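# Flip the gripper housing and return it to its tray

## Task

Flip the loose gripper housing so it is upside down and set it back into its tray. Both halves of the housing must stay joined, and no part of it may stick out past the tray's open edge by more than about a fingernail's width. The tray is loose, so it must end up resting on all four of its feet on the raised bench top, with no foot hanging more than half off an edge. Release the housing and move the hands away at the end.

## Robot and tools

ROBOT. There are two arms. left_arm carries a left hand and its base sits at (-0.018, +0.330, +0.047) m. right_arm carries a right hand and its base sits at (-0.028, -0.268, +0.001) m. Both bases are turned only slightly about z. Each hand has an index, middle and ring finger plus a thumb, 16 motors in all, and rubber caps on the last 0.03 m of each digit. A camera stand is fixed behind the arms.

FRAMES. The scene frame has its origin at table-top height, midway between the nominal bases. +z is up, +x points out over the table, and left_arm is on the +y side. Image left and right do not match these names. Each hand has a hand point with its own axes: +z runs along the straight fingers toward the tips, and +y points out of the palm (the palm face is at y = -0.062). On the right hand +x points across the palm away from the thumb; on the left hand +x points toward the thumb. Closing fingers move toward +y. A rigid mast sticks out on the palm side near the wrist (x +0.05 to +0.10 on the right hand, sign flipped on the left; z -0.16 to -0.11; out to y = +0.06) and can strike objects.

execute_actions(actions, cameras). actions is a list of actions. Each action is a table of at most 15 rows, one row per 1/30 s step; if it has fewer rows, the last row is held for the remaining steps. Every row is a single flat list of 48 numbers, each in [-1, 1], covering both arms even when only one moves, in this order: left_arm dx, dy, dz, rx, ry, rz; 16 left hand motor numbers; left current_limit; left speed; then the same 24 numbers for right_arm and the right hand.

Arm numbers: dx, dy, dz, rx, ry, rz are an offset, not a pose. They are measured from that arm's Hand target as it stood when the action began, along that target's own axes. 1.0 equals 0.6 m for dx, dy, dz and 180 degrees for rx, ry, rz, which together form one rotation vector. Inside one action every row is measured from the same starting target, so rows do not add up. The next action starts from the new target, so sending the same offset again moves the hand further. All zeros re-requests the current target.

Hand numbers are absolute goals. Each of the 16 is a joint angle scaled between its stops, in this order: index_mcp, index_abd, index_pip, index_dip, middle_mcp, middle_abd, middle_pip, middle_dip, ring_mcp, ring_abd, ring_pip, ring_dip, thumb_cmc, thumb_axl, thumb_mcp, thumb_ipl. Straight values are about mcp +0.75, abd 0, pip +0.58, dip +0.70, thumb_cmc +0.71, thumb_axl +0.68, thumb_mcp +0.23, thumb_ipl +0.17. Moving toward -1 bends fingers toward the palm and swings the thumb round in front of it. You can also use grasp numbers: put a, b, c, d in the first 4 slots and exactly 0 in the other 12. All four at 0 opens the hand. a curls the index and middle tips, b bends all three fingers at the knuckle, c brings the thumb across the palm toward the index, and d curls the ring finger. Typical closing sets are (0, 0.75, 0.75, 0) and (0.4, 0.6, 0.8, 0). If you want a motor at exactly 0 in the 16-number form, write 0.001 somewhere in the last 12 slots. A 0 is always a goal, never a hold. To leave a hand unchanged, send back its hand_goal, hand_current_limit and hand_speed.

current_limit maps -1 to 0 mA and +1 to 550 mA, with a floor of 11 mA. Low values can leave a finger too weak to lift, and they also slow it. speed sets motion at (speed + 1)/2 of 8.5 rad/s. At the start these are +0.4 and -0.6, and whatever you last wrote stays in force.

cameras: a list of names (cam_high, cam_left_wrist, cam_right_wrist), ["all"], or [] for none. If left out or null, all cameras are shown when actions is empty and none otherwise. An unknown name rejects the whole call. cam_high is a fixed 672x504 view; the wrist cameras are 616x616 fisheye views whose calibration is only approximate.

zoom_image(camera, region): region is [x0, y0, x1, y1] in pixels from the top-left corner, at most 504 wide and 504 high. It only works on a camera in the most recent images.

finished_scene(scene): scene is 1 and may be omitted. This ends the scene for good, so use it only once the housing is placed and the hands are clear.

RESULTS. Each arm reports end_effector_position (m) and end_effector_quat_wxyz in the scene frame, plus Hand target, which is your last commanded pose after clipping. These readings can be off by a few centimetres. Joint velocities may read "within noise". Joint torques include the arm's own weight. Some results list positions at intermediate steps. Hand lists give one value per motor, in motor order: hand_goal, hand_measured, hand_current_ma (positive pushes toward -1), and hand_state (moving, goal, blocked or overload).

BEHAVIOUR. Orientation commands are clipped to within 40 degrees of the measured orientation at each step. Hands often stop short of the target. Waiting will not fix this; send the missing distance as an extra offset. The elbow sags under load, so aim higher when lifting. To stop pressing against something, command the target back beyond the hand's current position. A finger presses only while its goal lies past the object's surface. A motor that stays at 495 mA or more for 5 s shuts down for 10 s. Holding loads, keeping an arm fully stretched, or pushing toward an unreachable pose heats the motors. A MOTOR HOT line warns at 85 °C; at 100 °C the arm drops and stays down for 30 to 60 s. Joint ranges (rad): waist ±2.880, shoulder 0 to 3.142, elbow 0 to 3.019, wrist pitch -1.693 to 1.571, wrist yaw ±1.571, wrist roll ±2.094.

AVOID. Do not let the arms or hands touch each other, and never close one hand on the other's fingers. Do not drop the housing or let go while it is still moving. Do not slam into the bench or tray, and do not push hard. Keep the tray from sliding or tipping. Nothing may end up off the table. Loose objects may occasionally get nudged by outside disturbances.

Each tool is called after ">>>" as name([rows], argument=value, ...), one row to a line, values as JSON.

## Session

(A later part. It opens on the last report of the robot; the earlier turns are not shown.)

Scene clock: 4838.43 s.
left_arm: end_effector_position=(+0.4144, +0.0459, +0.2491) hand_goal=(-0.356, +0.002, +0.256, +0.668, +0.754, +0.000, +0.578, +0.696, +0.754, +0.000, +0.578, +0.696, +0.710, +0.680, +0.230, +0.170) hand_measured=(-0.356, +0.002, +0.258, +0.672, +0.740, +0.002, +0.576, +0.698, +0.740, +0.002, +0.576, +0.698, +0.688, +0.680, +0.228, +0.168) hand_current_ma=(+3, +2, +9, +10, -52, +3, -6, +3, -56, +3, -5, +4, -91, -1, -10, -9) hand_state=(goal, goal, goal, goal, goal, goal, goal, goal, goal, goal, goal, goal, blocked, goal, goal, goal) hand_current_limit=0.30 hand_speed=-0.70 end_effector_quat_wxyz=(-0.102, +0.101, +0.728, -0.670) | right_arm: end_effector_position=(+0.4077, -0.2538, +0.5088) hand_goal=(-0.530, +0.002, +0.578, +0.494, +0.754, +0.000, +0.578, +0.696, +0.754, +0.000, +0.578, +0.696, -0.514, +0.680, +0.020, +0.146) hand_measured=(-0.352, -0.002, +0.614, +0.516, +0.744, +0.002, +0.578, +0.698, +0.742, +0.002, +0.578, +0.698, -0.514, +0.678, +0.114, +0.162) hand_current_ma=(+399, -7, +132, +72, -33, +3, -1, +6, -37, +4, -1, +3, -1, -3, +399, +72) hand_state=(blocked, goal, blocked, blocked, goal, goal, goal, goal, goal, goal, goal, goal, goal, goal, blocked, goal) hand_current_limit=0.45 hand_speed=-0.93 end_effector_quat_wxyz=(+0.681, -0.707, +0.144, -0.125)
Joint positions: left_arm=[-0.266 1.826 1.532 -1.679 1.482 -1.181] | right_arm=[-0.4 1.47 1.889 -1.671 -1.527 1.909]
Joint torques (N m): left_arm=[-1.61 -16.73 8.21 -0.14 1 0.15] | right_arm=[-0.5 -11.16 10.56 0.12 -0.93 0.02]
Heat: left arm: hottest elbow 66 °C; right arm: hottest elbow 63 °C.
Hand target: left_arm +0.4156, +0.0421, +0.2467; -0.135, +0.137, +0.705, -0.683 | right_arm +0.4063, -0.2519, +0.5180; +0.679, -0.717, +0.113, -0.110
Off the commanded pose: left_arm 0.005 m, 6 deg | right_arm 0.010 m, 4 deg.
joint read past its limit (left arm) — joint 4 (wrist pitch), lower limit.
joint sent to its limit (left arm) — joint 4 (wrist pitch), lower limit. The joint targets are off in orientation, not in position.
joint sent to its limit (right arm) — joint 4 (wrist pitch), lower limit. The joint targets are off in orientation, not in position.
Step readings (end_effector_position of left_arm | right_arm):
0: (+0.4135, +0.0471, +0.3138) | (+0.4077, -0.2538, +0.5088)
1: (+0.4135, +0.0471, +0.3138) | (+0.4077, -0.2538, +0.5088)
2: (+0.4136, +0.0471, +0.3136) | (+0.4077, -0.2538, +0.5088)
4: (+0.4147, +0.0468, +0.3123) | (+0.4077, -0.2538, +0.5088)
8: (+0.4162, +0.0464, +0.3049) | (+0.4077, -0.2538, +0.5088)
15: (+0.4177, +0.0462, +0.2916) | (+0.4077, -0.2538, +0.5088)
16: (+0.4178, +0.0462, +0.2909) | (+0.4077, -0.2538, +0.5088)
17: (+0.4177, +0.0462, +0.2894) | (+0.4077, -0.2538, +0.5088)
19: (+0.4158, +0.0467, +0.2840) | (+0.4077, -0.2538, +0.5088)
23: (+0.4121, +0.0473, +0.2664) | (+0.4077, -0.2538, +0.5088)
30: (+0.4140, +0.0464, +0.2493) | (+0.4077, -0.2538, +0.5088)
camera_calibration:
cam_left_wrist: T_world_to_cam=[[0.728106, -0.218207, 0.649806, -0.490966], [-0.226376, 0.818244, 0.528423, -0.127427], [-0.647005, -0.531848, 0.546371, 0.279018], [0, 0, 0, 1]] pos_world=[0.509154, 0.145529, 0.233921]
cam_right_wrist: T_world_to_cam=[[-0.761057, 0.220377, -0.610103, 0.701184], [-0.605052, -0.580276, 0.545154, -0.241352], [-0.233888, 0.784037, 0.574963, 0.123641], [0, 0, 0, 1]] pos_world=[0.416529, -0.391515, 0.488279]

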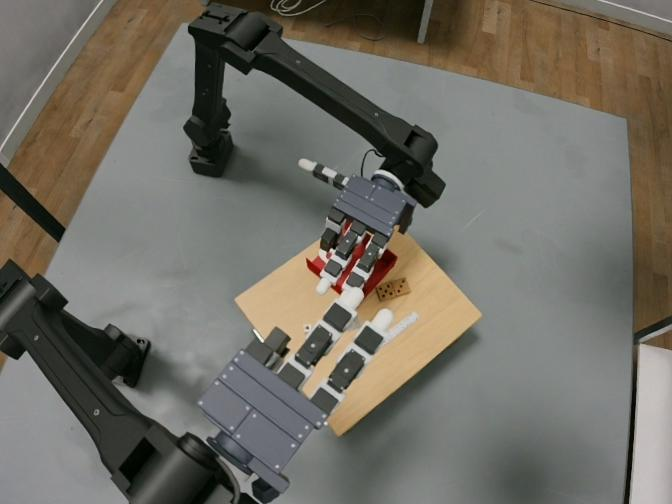

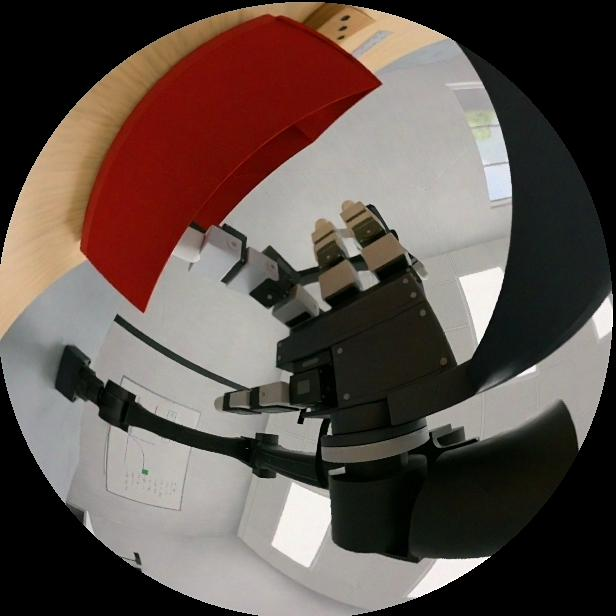

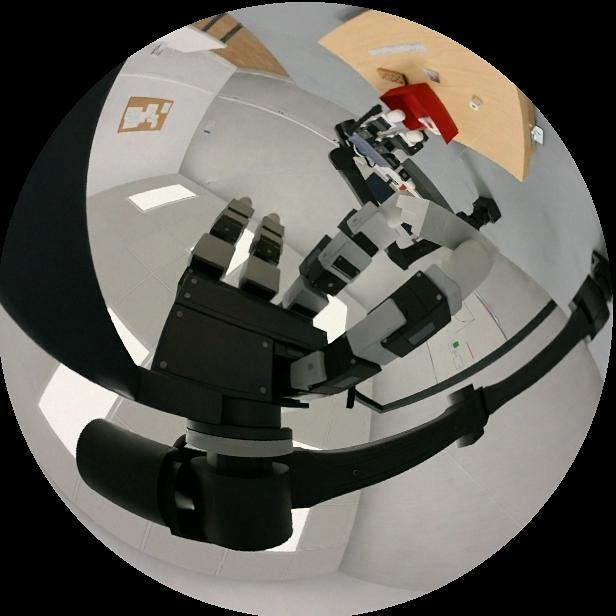

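>>> execute_actions([
  [[0.0008,0.0428,0.0037,0,0,0,-0.356,0.001,0.255,0.667,0.754,0,0.577,0.696,0.754,0,0.577,0.696,0.71,0.68,0.23,0.17,0.3,-0.7,0,0,0,0,0,0,-0.53,0.001,0.577,0.493,0.754,0,0.577,0.696,0.754,0,0.577,0.696,-0.514,0.68,0.02,0.146,0.45,-0.93]],
], cameras=["cam_high","cam_right_wrist"])

>>> zoom_image(camera="cam_right_wrist", region=[390, 90, 460, 160])

>>> zoom_image(camera="cam_high", region=[310, 210, 380, 280])

Scene clock: 4854.67 s.
left_arm: end_effector_position=(+0.4141, +0.0448, +0.2268) hand_goal=(-0.356, +0.002, +0.256, +0.668, +0.754, +0.000, +0.578, +0.696, +0.754, +0.000, +0.578, +0.696, +0.710, +0.680, +0.230, +0.170) hand_measured=(-0.356, +0.002, +0.258, +0.672, +0.740, +0.002, +0.576, +0.698, +0.740, +0.002, +0.576, +0.698, +0.688, +0.680, +0.228, +0.168) hand_current_ma=(+3, +2, +9, +10, -52, +3, -6, +3, -56, +3, -5, +4, -91, -1, -10, -9) hand_state=(goal, goal, goal, goal, goal, goal, goal, goal, goal, goal, goal, goal, blocked, goal, goal, goal) hand_current_limit=0.30 hand_speed=-0.70 end_effector_quat_wxyz=(-0.103, +0.106, +0.728, -0.670) | right_arm: end_effector_position=(+0.4077, -0.2538, +0.5088) hand_goal=(-0.530, +0.002, +0.578, +0.494, +0.754, +0.000, +0.578, +0.696, +0.754, +0.000, +0.578, +0.696, -0.514, +0.680, +0.020, +0.146) hand_measured=(-0.352, -0.002, +0.614, +0.516, +0.744, +0.002, +0.578, +0.698, +0.742, +0.002, +0.578, +0.698, -0.514, +0.678, +0.114, +0.162) hand_current_ma=(+399, -7, +132, +72, -33, +3, -1, +6, -37, +4, -1, +3, -1, -3, +399, +72) hand_state=(blocked, goal, blocked, blocked, goal, goal, goal, goal, goal, goal, goal, goal, goal, goal, blocked, goal) hand_current_limit=0.45 hand_speed=-0.93 end_effector_quat_wxyz=(+0.681, -0.707, +0.144, -0.125)
Joint positions: left_arm=[-0.269 1.856 1.511 -1.679 1.48 -1.122] | right_arm=[-0.4 1.47 1.889 -1.671 -1.527 1.909]
Joint torques (N m): left_arm=[-1.67 -16.5 7.71 -0.47 0.88 0.11] | right_arm=[-0.44 -11.11 10.51 0.1 -0.93 0.04]
Heat: left arm: hottest elbow 61 °C; right arm: hottest elbow 63 °C.
Hand target: left_arm +0.4147, +0.0411, +0.2210; -0.135, +0.137, +0.705, -0.683 | right_arm +0.4063, -0.2519, +0.5180; +0.679, -0.717, +0.113, -0.110
Off the commanded pose: left_arm 0.007 m, 6 deg | right_arm 0.010 m, 4 deg.
joint read past its limit (left arm) — joint 4 (wrist pitch), lower limit.
joint sent to its limit (left arm) — joint 4 (wrist pitch), lower limit. The joint targets are off in orientation, not in position.
joint sent to its limit (right arm) — joint 4 (wrist pitch), lower limit. The joint targets are off in orientation, not in position.
Step readings (end_effector_position of left_arm | right_arm):
0: (+0.4144, +0.0458, +0.2491) | (+0.4077, -0.2538, +0.5088)
1: (+0.4145, +0.0458, +0.2491) | (+0.4077, -0.2538, +0.5088)
2: (+0.4146, +0.0458, +0.2488) | (+0.4077, -0.2538, +0.5088)
4: (+0.4142, +0.0455, +0.2469) | (+0.4077, -0.2538, +0.5088)
8: (+0.4132, +0.0452, +0.2385) | (+0.4077, -0.2538, +0.5088)
15: (+0.4138, +0.0449, +0.2269) | (+0.4077, -0.2538, +0.5088)
camera_calibration:
cam_right_wrist: T_world_to_cam=[[-0.761057, 0.220377, -0.610103, 0.701184], [-0.605052, -0.580276, 0.545154, -0.241352], [-0.233888, 0.784037, 0.574963, 0.123641], [0, 0, 0, 1]] pos_world=[0.416529, -0.391515, 0.488279]
Images, in order (width x height): cam_high 672x504, cam_right_wrist 616x616.

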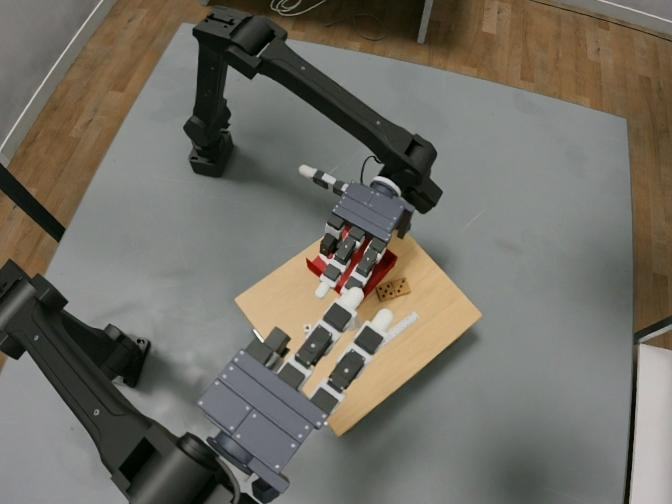

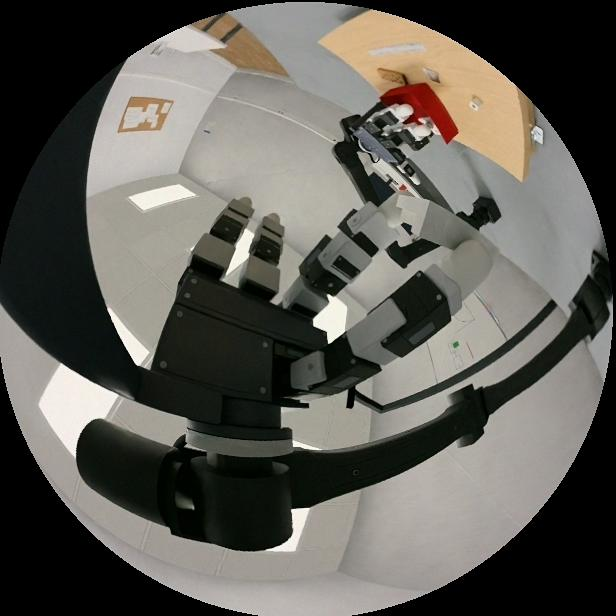

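Scaled by 7.200 from the camera's 616x616 image, which has a finer 880x880 frame.

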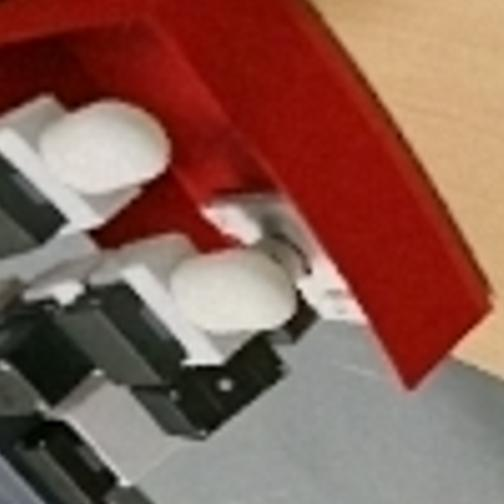

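Scaled by 7.200 from the camera's 672x504 image, which has a finer 960x720 frame.

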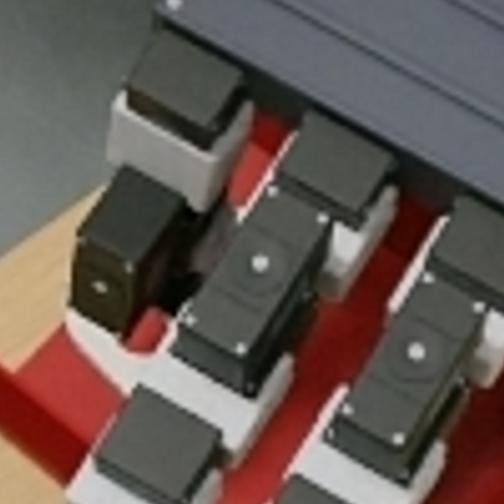

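>>> execute_actions([
  [[0.0005,0.012,0.003,0,0,0,-0.356,0.001,0.255,0.667,0.754,0,0.577,0.696,0.754,0,0.577,0.696,0.71,0.68,0.23,0.17,0.3,-0.7,0,0,0,0,0,0,-0.53,0.001,0.577,0.493,0.754,0,0.577,0.696,0.754,0,0.577,0.696,-0.514,0.68,0.02,0.146,0.45,-0.93]],
], cameras=["cam_high","cam_right_wrist"])

>>> zoom_image(camera="cam_right_wrist", region=[390, 90, 460, 160])

>>> zoom_image(camera="cam_high", region=[310, 210, 380, 280])

Scene clock: 4860.67 s.
left_arm: end_effector_position=(+0.4137, +0.0433, +0.2242) hand_goal=(-0.356, +0.002, +0.256, +0.668, +0.754, +0.000, +0.578, +0.696, +0.754, +0.000, +0.578, +0.696, +0.710, +0.680, +0.230, +0.170) hand_measured=(-0.356, +0.002, +0.258, +0.670, +0.740, +0.002, +0.576, +0.698, +0.740, +0.002, +0.576, +0.698, +0.688, +0.680, +0.228, +0.168) hand_current_ma=(-3, +2, +4, +7, -52, +3, -6, +3, -56, +3, -5, +4, -91, -1, -10, -9) hand_state=(goal, goal, goal, goal, goal, goal, goal, goal, goal, goal, goal, goal, blocked, goal, goal, goal) hand_current_limit=0.30 hand_speed=-0.70 end_effector_quat_wxyz=(-0.101, +0.111, +0.727, -0.670) | right_arm: end_effector_position=(+0.4077, -0.2538, +0.5088) hand_goal=(-0.530, +0.002, +0.578, +0.494, +0.754, +0.000, +0.578, +0.696, +0.754, +0.000, +0.578, +0.696, -0.514, +0.680, +0.020, +0.146) hand_measured=(-0.352, -0.002, +0.614, +0.516, +0.744, +0.002, +0.578, +0.698, +0.742, +0.002, +0.578, +0.698, -0.514, +0.678, +0.114, +0.162) hand_current_ma=(+399, -7, +132, +72, -33, +3, -1, +6, -37, +4, -1, +3, -1, -3, +399, +72) hand_state=(blocked, goal, blocked, blocked, goal, goal, goal, goal, goal, goal, goal, goal, goal, goal, blocked, goal) hand_current_limit=0.45 hand_speed=-0.93 end_effector_quat_wxyz=(+0.681, -0.707, +0.144, -0.125)
Joint positions: left_arm=[-0.272 1.859 1.507 -1.679 1.48 -1.106] | right_arm=[-0.4 1.47 1.889 -1.671 -1.527 1.909]
Joint torques (N m): left_arm=[-1.38 -15.5 7.53 -0.46 0.92 0.18] | right_arm=[-0.38 -11.11 10.45 0.16 -0.95 0.01]
Heat: left arm: hottest elbow 60 °C; right arm: hottest elbow 63 °C.
Hand target: left_arm +0.4137, +0.0397, +0.2136; -0.135, +0.137, +0.705, -0.683 | right_arm +0.4063, -0.2519, +0.5180; +0.679, -0.717, +0.113, -0.110
Off the commanded pose: left_arm 0.011 m, 6 deg | right_arm 0.010 m, 4 deg.
joint read past its limit (left arm) — joint 4 (wrist pitch), lower limit.
joint sent to its limit (left arm) — joint 4 (wrist pitch), lower limit. The joint targets are off in orientation, not in position.
joint sent to its limit (right arm) — joint 4 (wrist pitch), lower limit. The joint targets are off in orientation, not in position.
Step readings (end_effector_position of left_arm | right_arm):
0: (+0.4142, +0.0448, +0.2268) | (+0.4077, -0.2538, +0.5088)
1: (+0.4141, +0.0446, +0.2268) | (+0.4077, -0.2538, +0.5088)
2: (+0.4142, +0.0446, +0.2268) | (+0.4077, -0.2538, +0.5088)
4: (+0.4142, +0.0440, +0.2267) | (+0.4077, -0.2538, +0.5088)
8: (+0.4138, +0.0435, +0.2258) | (+0.4077, -0.2538, +0.5088)
15: (+0.4136, +0.0433, +0.2242) | (+0.4077, -0.2538, +0.5088)
camera_calibration:
cam_right_wrist: T_world_to_cam=[[-0.761057, 0.220377, -0.610103, 0.701184], [-0.605052, -0.580276, 0.545154, -0.241352], [-0.233888, 0.784037, 0.574963, 0.123641], [0, 0, 0, 1]] pos_world=[0.416529, -0.391515, 0.488279]
Images, in order (width x height): cam_high 672x504, cam_right_wrist 616x616.

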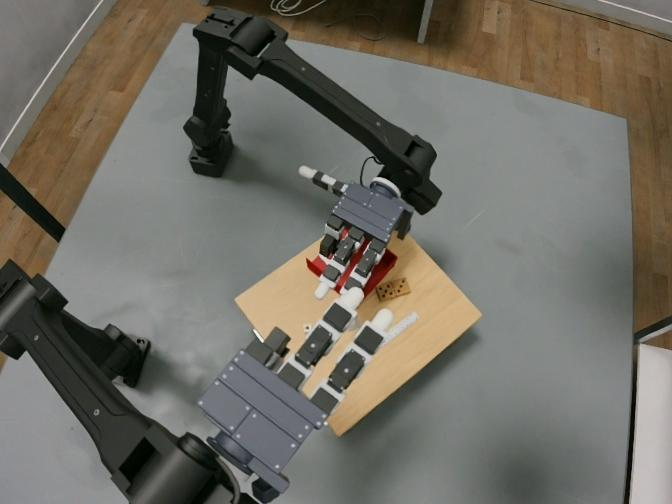

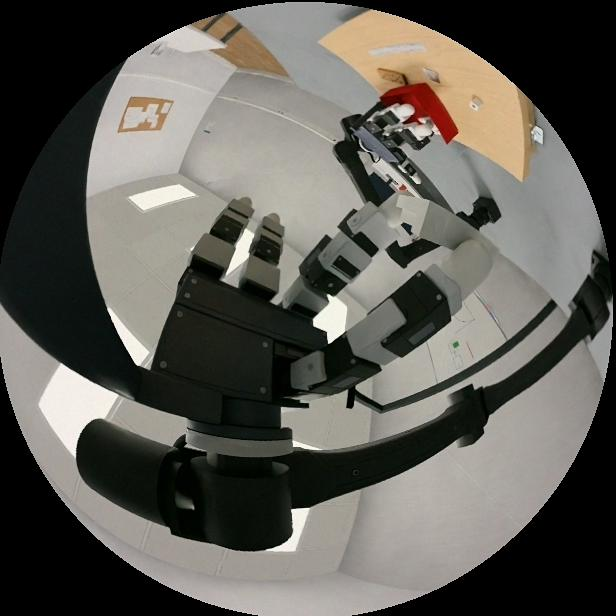

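Scaled by 7.200 from the camera's 616x616 image, which has a finer 880x880 frame.

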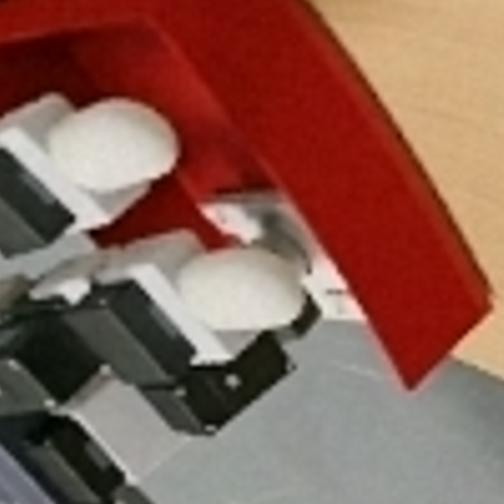

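Scaled by 7.200 from the camera's 672x504 image, which has a finer 960x720 frame.

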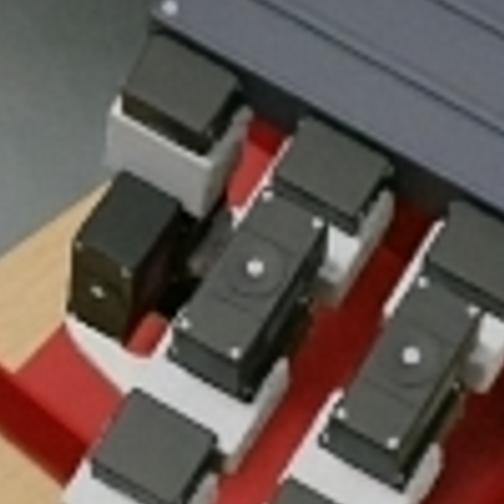

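>>> execute_actions([
  [[-0.0015,-0.004,0.0298,0,0,0,-0.356,0.001,0.255,0.667,0.754,0,0.577,0.696,0.754,0,0.577,0.696,0.71,0.68,0.23,0.17,0.3,-0.7,0,0,0,0,0,0,-0.53,0.001,0.577,0.493,0.754,0,0.577,0.696,0.754,0,0.577,0.696,-0.514,0.68,0.02,0.146,0.45,-0.93]],
], cameras=["cam_high","cam_right_wrist"])

>>> zoom_image(camera="cam_right_wrist", region=[390, 90, 460, 160])

>>> zoom_image(camera="cam_high", region=[310, 210, 380, 280])

Scene clock: 4869.10 s.
left_arm: end_effector_position=(+0.4031, +0.0249, +0.2221) hand_goal=(-0.356, +0.002, +0.256, +0.668, +0.754, +0.000, +0.578, +0.696, +0.754, +0.000, +0.578, +0.696, +0.710, +0.680, +0.230, +0.170) hand_measured=(-0.362, +0.002, +0.254, +0.668, +0.740, +0.002, +0.576, +0.698, +0.740, +0.002, +0.576, +0.698, +0.688, +0.680, +0.228, +0.168) hand_current_ma=(-26, -1, -9, -2, -52, +3, -6, +3, -56, +3, -5, +4, -91, -1, -10, -9) hand_state=(goal, goal, goal, goal, goal, goal, goal, goal, goal, goal, goal, goal, blocked, goal, goal, goal) hand_current_limit=0.30 hand_speed=-0.70 end_effector_quat_wxyz=(-0.115, +0.120, +0.721, -0.672) | right_arm: end_effector_position=(+0.4077, -0.2538, +0.5088) hand_goal=(-0.530, +0.002, +0.578, +0.494, +0.754, +0.000, +0.578, +0.696, +0.754, +0.000, +0.578, +0.696, -0.514, +0.680, +0.020, +0.146) hand_measured=(-0.352, -0.002, +0.614, +0.516, +0.744, +0.002, +0.578, +0.698, +0.742, +0.002, +0.578, +0.698, -0.514, +0.678, +0.114, +0.162) hand_current_ma=(+399, -7, +132, +72, -33, +3, -1, +6, -37, +4, -1, +3, -1, -3, +399, +72) hand_state=(blocked, goal, blocked, blocked, goal, goal, goal, goal, goal, goal, goal, goal, goal, goal, blocked, goal) hand_current_limit=0.45 hand_speed=-0.93 end_effector_quat_wxyz=(+0.681, -0.707, +0.144, -0.125)
Joint positions: left_arm=[-0.311 1.868 1.507 -1.679 1.493 -1.106] | right_arm=[-0.4 1.47 1.889 -1.671 -1.527 1.909]
Joint torques (N m): left_arm=[-0.67 -15.79 8.18 -0.47 1.06 0.07] | right_arm=[-0.38 -11.22 10.55 0.08 -0.92 0.03]
Heat: left arm: hottest elbow 58 °C; right arm: hottest elbow 63 °C.
Hand target: left_arm +0.4077, +0.0228, +0.2156; -0.135, +0.137, +0.705, -0.683 | right_arm +0.4063, -0.2519, +0.5180; +0.679, -0.717, +0.113, -0.110
Off the commanded pose: left_arm 0.008 m, 4 deg | right_arm 0.010 m, 4 deg.
joint read past its limit (left arm) — joint 4 (wrist pitch), lower limit.
joint sent to its limit (left arm) — joint 4 (wrist pitch), lower limit. The joint targets are off in orientation, not in position.
joint sent to its limit (right arm) — joint 4 (wrist pitch), lower limit. The joint targets are off in orientation, not in position.
Step readings (end_effector_position of left_arm | right_arm):
0: (+0.4137, +0.0433, +0.2242) | (+0.4077, -0.2538, +0.5088)
1: (+0.4136, +0.0431, +0.2242) | (+0.4077, -0.2538, +0.5088)
2: (+0.4129, +0.0419, +0.2244) | (+0.4077, -0.2538, +0.5088)
4: (+0.4121, +0.0396, +0.2246) | (+0.4077, -0.2538, +0.5088)
8: (+0.4071, +0.0311, +0.2233) | (+0.4077, -0.2538, +0.5088)
15: (+0.4030, +0.0249, +0.2220) | (+0.4077, -0.2538, +0.5088)
camera_calibration:
cam_right_wrist: T_world_to_cam=[[-0.761057, 0.220377, -0.610103, 0.701184], [-0.605052, -0.580276, 0.545154, -0.241352], [-0.233888, 0.784037, 0.574963, 0.123641], [0, 0, 0, 1]] pos_world=[0.416529, -0.391515, 0.488279]
Images, in order (width x height): cam_high 672x504, cam_right_wrist 616x616.

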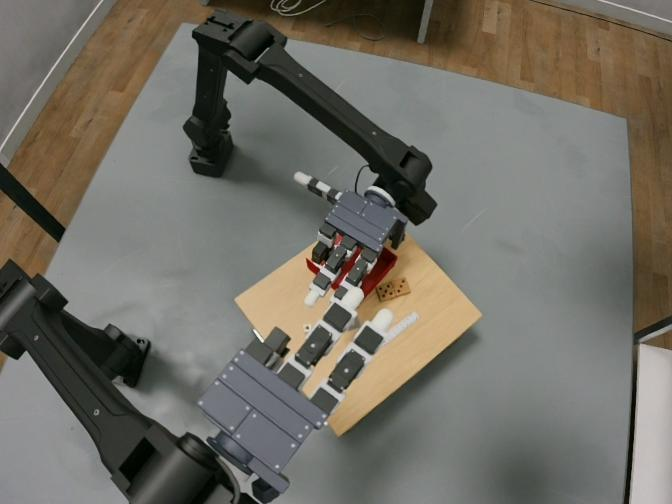

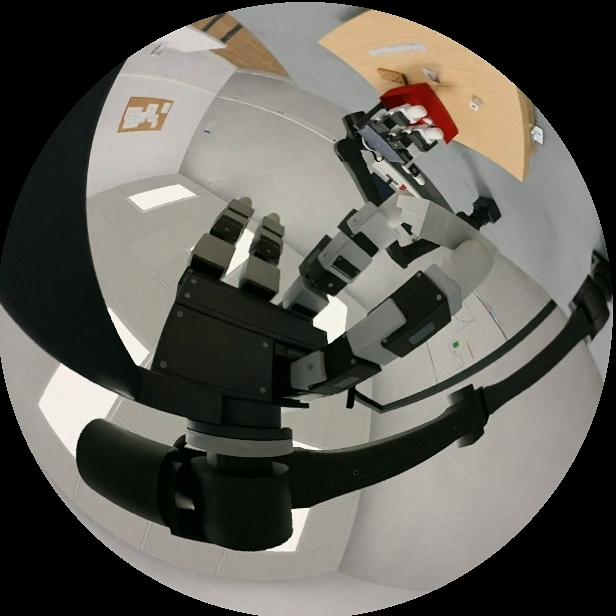

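Scaled by 7.200 from the camera's 616x616 image, which has a finer 880x880 frame.

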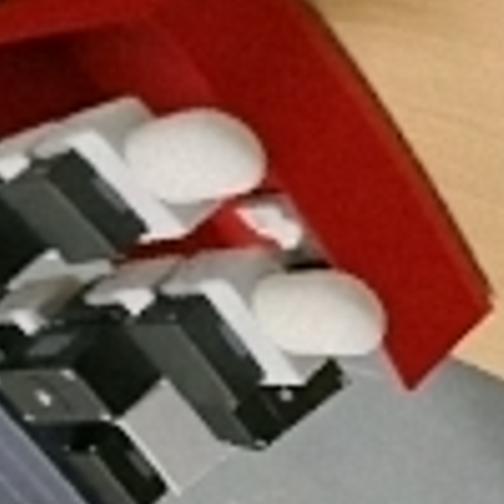

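Scaled by 7.200 from the camera's 672x504 image, which has a finer 960x720 frame.

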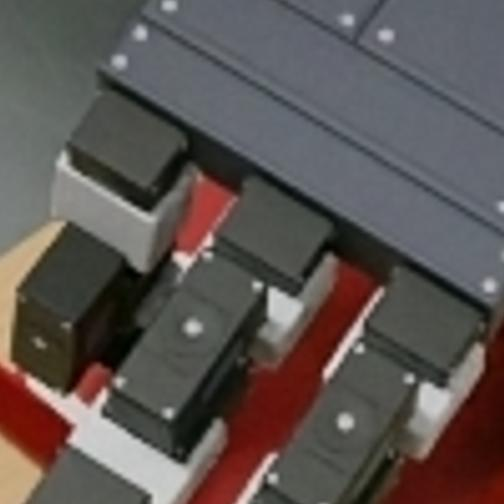

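>>> execute_actions([
  [[0,0,0,0,0,0,-0.274,0.001,0.109,0.696,0.754,0,0.577,0.696,0.754,0,0.577,0.696,0.2,0.68,0.045,0.168,0.3,-0.85,0,0,0,0,0,0,-0.53,0.001,0.577,0.493,0.754,0,0.577,0.696,0.754,0,0.577,0.696,-0.514,0.68,0.02,0.146,0.45,-0.93]],
  [[0,0,0,0,0,0,-0.274,0.001,0.109,0.696,0.754,0,0.577,0.696,0.754,0,0.577,0.696,-0.514,0.68,0.045,0.168,0.3,-0.8,0,0,0,0,0,0,-0.53,0.001,0.577,0.493,0.754,0,0.577,0.696,0.754,0,0.577,0.696,-0.514,0.68,0.02,0.146,0.45,-0.93]],
  [[0,0,0,0,0,0,-0.274,0.001,0.109,0.696,0.754,0,0.577,0.696,0.754,0,0.577,0.696,-0.514,0.68,0.045,0.168,0.3,-0.8,0,0,0,0,0,0,-0.53,0.001,0.577,0.493,0.754,0,0.577,0.696,0.754,0,0.577,0.696,-0.514,0.68,0.02,0.146,0.45,-0.93]],
  [[0,0,0,0,0,0,-0.274,0.001,0.109,0.696,0.754,0,0.577,0.696,0.754,0,0.577,0.696,-0.514,0.68,0.045,0.168,0.3,-0.8,0,0,0,0,0,0,-0.53,0.001,0.577,0.493,0.754,0,0.577,0.696,0.754,0,0.577,0.696,-0.514,0.68,0.02,0.146,0.45,-0.93]],
], cameras=["cam_high","cam_left_wrist","cam_right_wrist"])

>>> zoom_image(camera="cam_right_wrist", region=[390, 90, 460, 160])

>>> zoom_image(camera="cam_high", region=[300, 210, 370, 280])

Scene clock: 4891.47 s.
left_arm: end_effector_position=(+0.4031, +0.0248, +0.2221) hand_goal=(-0.274, +0.002, +0.110, +0.696, +0.754, +0.000, +0.578, +0.696, +0.754, +0.000, +0.578, +0.696, -0.514, +0.680, +0.046, +0.168) hand_measured=(-0.280, +0.002, +0.114, +0.694, +0.740, +0.002, +0.576, +0.698, +0.740, +0.002, +0.576, +0.698, -0.498, +0.680, +0.048, +0.168) hand_current_ma=(-22, -1, +14, -9, -52, +3, -6, +3, -56, +3, -5, +4, +59, -1, +10, +0) hand_state=(goal, goal, goal, goal, goal, goal, goal, goal, goal, goal, goal, goal, goal, goal, goal, goal) hand_current_limit=0.30 hand_speed=-0.80 end_effector_quat_wxyz=(-0.115, +0.120, +0.721, -0.673) | right_arm: end_effector_position=(+0.4077, -0.2538, +0.5088) hand_goal=(-0.530, +0.002, +0.578, +0.494, +0.754, +0.000, +0.578, +0.696, +0.754, +0.000, +0.578, +0.696, -0.514, +0.680, +0.020, +0.146) hand_measured=(-0.352, -0.002, +0.614, +0.516, +0.744, +0.002, +0.578, +0.698, +0.742, +0.002, +0.578, +0.698, -0.514, +0.678, +0.114, +0.162) hand_current_ma=(+399, -7, +132, +72, -33, +3, -1, +6, -37, +4, -1, +3, -1, -3, +399, +72) hand_state=(blocked, goal, blocked, blocked, goal, goal, goal, goal, goal, goal, goal, goal, goal, goal, blocked, goal) hand_current_limit=0.45 hand_speed=-0.93 end_effector_quat_wxyz=(+0.681, -0.707, +0.144, -0.125)
Joint positions: left_arm=[-0.311 1.868 1.507 -1.679 1.493 -1.106] | right_arm=[-0.4 1.47 1.889 -1.671 -1.527 1.909]
Joint torques (N m): left_arm=[-1.2 -16.15 8.4 -0.57 1.06 0.17] | right_arm=[-0.38 -11.11 10.5 0.05 -0.95 0.02]
Heat: left arm: hottest elbow 55 °C; right arm: hottest elbow 63 °C.
Hand target: left_arm +0.4077, +0.0227, +0.2156; -0.135, +0.137, +0.705, -0.683 | right_arm +0.4063, -0.2519, +0.5180; +0.679, -0.717, +0.113, -0.110
Off the commanded pose: left_arm 0.008 m, 4 deg | right_arm 0.010 m, 4 deg.
joint read past its limit (left arm) — joint 4 (wrist pitch), lower limit.
joint sent to its limit (left arm) — joint 4 (wrist pitch), lower limit. The joint targets are off in orientation, not in position.
joint sent to its limit (right arm) — joint 4 (wrist pitch), lower limit. The joint targets are off in orientation, not in position.
Step readings (end_effector_position of left_arm | right_arm):
0: (+0.4031, +0.0249, +0.2221) | (+0.4077, -0.2538, +0.5088)
1: (+0.4031, +0.0249, +0.2221) | (+0.4077, -0.2538, +0.5088)
2: (+0.4031, +0.0249, +0.2221) | (+0.4077, -0.2538, +0.5088)
4: (+0.4031, +0.0249, +0.2221) | (+0.4077, -0.2538, +0.5088)
8: (+0.4031, +0.0248, +0.2221) | (+0.4077, -0.2538, +0.5088)
15: (+0.4031, +0.0248, +0.2221) | (+0.4077, -0.2538, +0.5088)
16: (+0.4031, +0.0248, +0.2221) | (+0.4077, -0.2538, +0.5088)
17: (+0.4031, +0.0248, +0.2221) | (+0.4077, -0.2538, +0.5088)
19: (+0.4031, +0.0248, +0.2221) | (+0.4077, -0.2538, +0.5088)
23: (+0.4031, +0.0248, +0.2221) | (+0.4077, -0.2538, +0.5088)
30: (+0.4031, +0.0248, +0.2221) | (+0.4077, -0.2538, +0.5088)
31: (+0.4031, +0.0248, +0.2221) | (+0.4077, -0.2538, +0.5088)
32: (+0.4031, +0.0248, +0.2221) | (+0.4077, -0.2538, +0.5088)
34: (+0.4031, +0.0248, +0.2221) | (+0.4077, -0.2538, +0.5088)
38: (+0.4031, +0.0248, +0.2221) | (+0.4077, -0.2538, +0.5088)
45: (+0.4031, +0.0248, +0.2221) | (+0.4077, -0.2538, +0.5088)
46: (+0.4031, +0.0248, +0.2221) | (+0.4077, -0.2538, +0.5088)
47: (+0.4031, +0.0248, +0.2221) | (+0.4077, -0.2538, +0.5088)
49: (+0.4031, +0.0248, +0.2221) | (+0.4077, -0.2538, +0.5088)
53: (+0.4031, +0.0248, +0.2221) | (+0.4077, -0.2538, +0.5088)
60: (+0.4031, +0.0248, +0.2221) | (+0.4077, -0.2538, +0.5088)
camera_calibration:
cam_left_wrist: T_world_to_cam=[[0.714168, -0.241888, 0.656852, -0.465151], [-0.190972, 0.835462, 0.515299, -0.110327], [-0.673419, -0.49345, 0.550466, 0.28402], [0, 0, 0, 1]] pos_world=[0.502391, 0.119809, 0.206043]
cam_right_wrist: T_world_to_cam=[[-0.761057, 0.220377, -0.610103, 0.701184], [-0.605052, -0.580276, 0.545154, -0.241352], [-0.233888, 0.784037, 0.574963, 0.123641], [0, 0, 0, 1]] pos_world=[0.416529, -0.391515, 0.488279]

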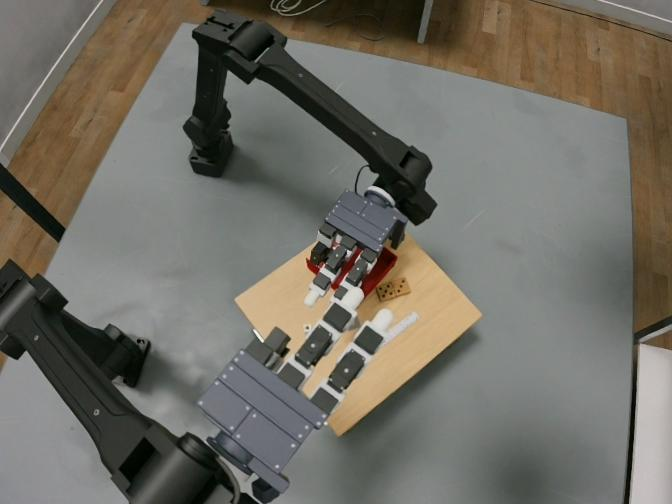

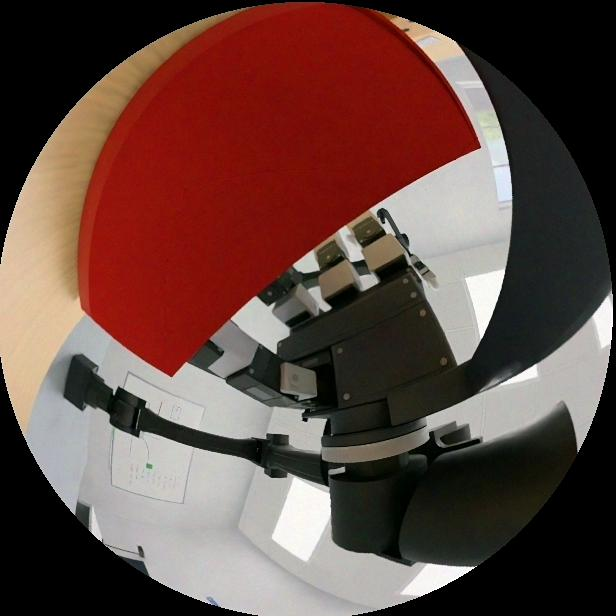

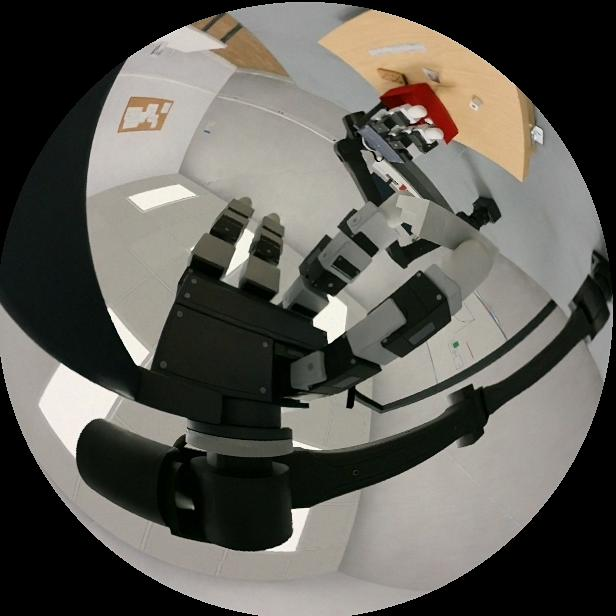

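Scaled by 7.200 from the camera's 616x616 image, which has a finer 880x880 frame.

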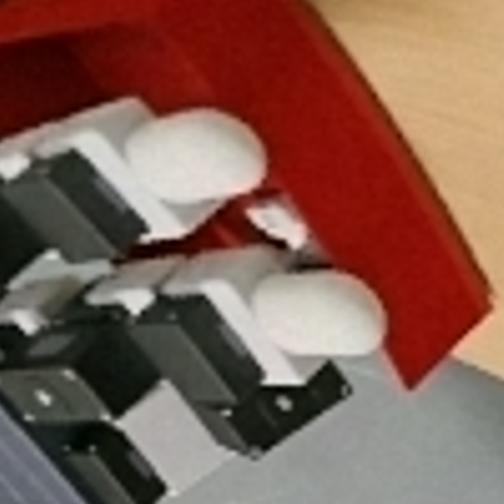

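Scaled by 7.200 from the camera's 672x504 image, which has a finer 960x720 frame.

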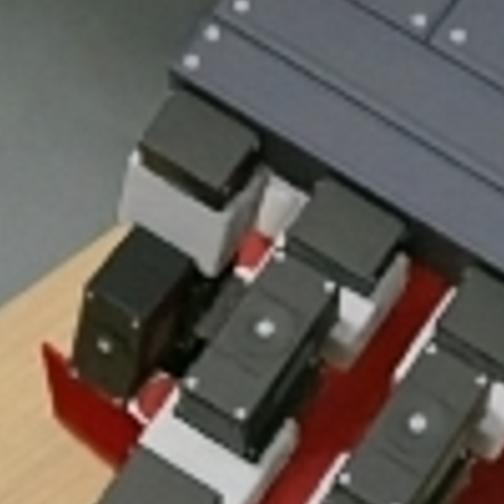

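>>> execute_actions([
  [[0,0,0,0,0,0,-0.36,0.001,0.109,0.696,0.754,0,0.577,0.696,0.754,0,0.577,0.696,-0.514,0.68,-0.112,0.168,0.3,-0.95,0,0,0,0,0,0,-0.53,0.001,0.577,0.493,0.754,0,0.577,0.696,0.754,0,0.577,0.696,-0.514,0.68,0.02,0.146,0.45,-0.93]],
  [[0,0,0,0,0,0,-0.36,0.001,0.109,0.696,0.754,0,0.577,0.696,0.754,0,0.577,0.696,-0.514,0.68,-0.112,0.168,0.3,-0.95,0,0,0,0,0,0,-0.53,0.001,0.577,0.493,0.754,0,0.577,0.696,0.754,0,0.577,0.696,-0.514,0.68,0.02,0.146,0.45,-0.93]],
  [[0,0,0,0,0,0,-0.36,0.001,0.109,0.696,0.754,0,0.577,0.696,0.754,0,0.577,0.696,-0.514,0.68,-0.112,0.168,0.3,-0.95,0,0,0,0,0,0,-0.53,0.001,0.577,0.493,0.754,0,0.577,0.696,0.754,0,0.577,0.696,-0.514,0.68,0.02,0.146,0.45,-0.93]],
], cameras=["cam_high","cam_right_wrist"])

>>> zoom_image(camera="cam_right_wrist", region=[390, 90, 460, 160])

>>> zoom_image(camera="cam_high", region=[300, 210, 370, 280])

Scene clock: 4921.30 s.
left_arm: end_effector_position=(+0.4032, +0.0246, +0.2222) hand_goal=(-0.360, +0.002, +0.110, +0.696, +0.754, +0.000, +0.578, +0.696, +0.754, +0.000, +0.578, +0.696, -0.514, +0.680, -0.112, +0.168) hand_measured=(-0.336, +0.002, +0.118, +0.698, +0.740, +0.002, +0.576, +0.698, +0.740, +0.002, +0.576, +0.698, -0.512, +0.680, -0.026, +0.182) hand_current_ma=(+106, -1, +31, +8, -52, +3, -6, +3, -56, +3, -5, +4, +8, -1, +358, +68) hand_state=(blocked, goal, goal, goal, goal, goal, goal, goal, goal, goal, goal, goal, goal, goal, blocked, goal) hand_current_limit=0.30 hand_speed=-0.95 end_effector_quat_wxyz=(-0.115, +0.119, +0.721, -0.673) | right_arm: end_effector_position=(+0.4077, -0.2538, +0.5088) hand_goal=(-0.530, +0.002, +0.578, +0.494, +0.754, +0.000, +0.578, +0.696, +0.754, +0.000, +0.578, +0.696, -0.514, +0.680, +0.020, +0.146) hand_measured=(-0.352, -0.002, +0.614, +0.516, +0.744, +0.002, +0.578, +0.698, +0.742, +0.002, +0.578, +0.698, -0.514, +0.678, +0.114, +0.162) hand_current_ma=(+399, -7, +132, +72, -33, +3, -1, +6, -37, +4, -1, +3, -1, -3, +399, +72) hand_state=(blocked, goal, blocked, blocked, goal, goal, goal, goal, goal, goal, goal, goal, goal, goal, blocked, goal) hand_current_limit=0.45 hand_speed=-0.93 end_effector_quat_wxyz=(+0.681, -0.707, +0.144, -0.125)
Joint positions: left_arm=[-0.311 1.868 1.507 -1.679 1.495 -1.106] | right_arm=[-0.4 1.47 1.889 -1.671 -1.527 1.909]
Joint torques (N m): left_arm=[-0.56 -16.09 8.1 -0.44 0.98 0.16] | right_arm=[-0.73 -11.11 10.52 0.1 -0.92 0]
Heat: left arm: hottest elbow 54 °C; right arm: hottest elbow 63 °C.
Hand target: left_arm +0.4077, +0.0227, +0.2154; -0.135, +0.137, +0.705, -0.683 | right_arm +0.4063, -0.2519, +0.5180; +0.679, -0.717, +0.113, -0.110
Off the commanded pose: left_arm 0.008 m, 4 deg | right_arm 0.010 m, 4 deg.
joint read past its limit (left arm) — joint 4 (wrist pitch), lower limit.
joint sent to its limit (left arm) — joint 4 (wrist pitch), lower limit. The joint targets are off in orientation, not in position.
joint sent to its limit (right arm) — joint 4 (wrist pitch), lower limit. The joint targets are off in orientation, not in position.
Step readings (end_effector_position of left_arm | right_arm):
0: (+0.4031, +0.0248, +0.2221) | (+0.4077, -0.2538, +0.5088)
1: (+0.4031, +0.0248, +0.2221) | (+0.4077, -0.2538, +0.5088)
2: (+0.4031, +0.0248, +0.2221) | (+0.4077, -0.2538, +0.5088)
4: (+0.4031, +0.0248, +0.2221) | (+0.4077, -0.2538, +0.5088)
8: (+0.4031, +0.0248, +0.2219) | (+0.4077, -0.2538, +0.5088)
15: (+0.4031, +0.0248, +0.2219) | (+0.4077, -0.2538, +0.5088)
16: (+0.4031, +0.0248, +0.2220) | (+0.4077, -0.2538, +0.5088)
17: (+0.4031, +0.0248, +0.2220) | (+0.4077, -0.2538, +0.5088)
19: (+0.4031, +0.0247, +0.2220) | (+0.4077, -0.2538, +0.5088)
23: (+0.4031, +0.0247, +0.2221) | (+0.4077, -0.2538, +0.5088)
30: (+0.4032, +0.0246, +0.2222) | (+0.4077, -0.2538, +0.5088)
31: (+0.4032, +0.0246, +0.2222) | (+0.4077, -0.2538, +0.5088)
32: (+0.4032, +0.0246, +0.2222) | (+0.4077, -0.2538, +0.5088)
34: (+0.4032, +0.0246, +0.2222) | (+0.4077, -0.2538, +0.5088)
38: (+0.4032, +0.0246, +0.2222) | (+0.4077, -0.2538, +0.5088)
45: (+0.4032, +0.0246, +0.2222) | (+0.4077, -0.2538, +0.5088)
camera_calibration:
cam_right_wrist: T_world_to_cam=[[-0.761057, 0.220377, -0.610103, 0.701184], [-0.605052, -0.580276, 0.545154, -0.241352], [-0.233888, 0.784037, 0.574963, 0.123641], [0, 0, 0, 1]] pos_world=[0.416529, -0.391515, 0.488279]
Images, in order (width x height): cam_high 672x504, cam_right_wrist 616x616.

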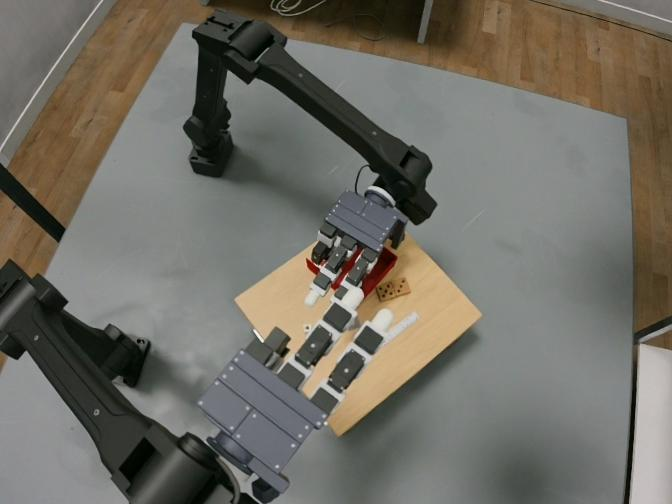

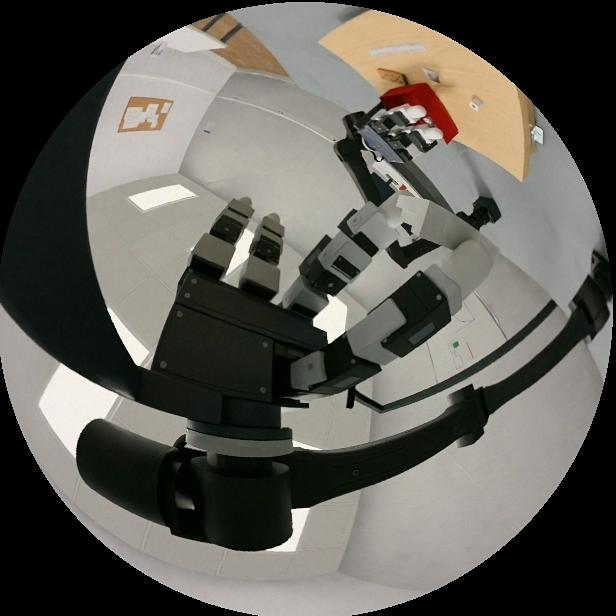

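Scaled by 7.200 from the camera's 616x616 image, which has a finer 880x880 frame.

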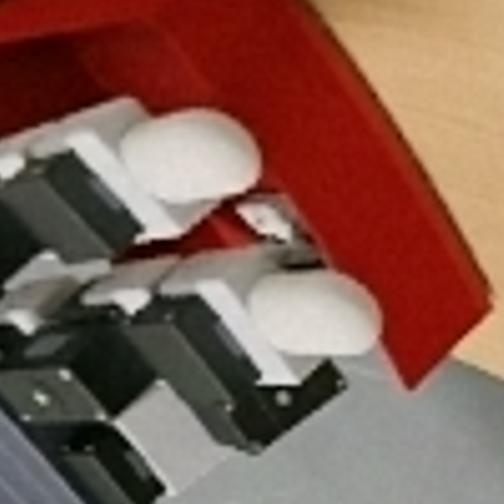

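Scaled by 7.200 from the camera's 672x504 image, which has a finer 960x720 frame.

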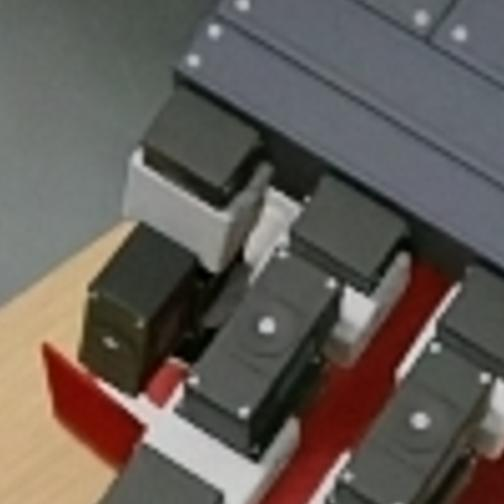

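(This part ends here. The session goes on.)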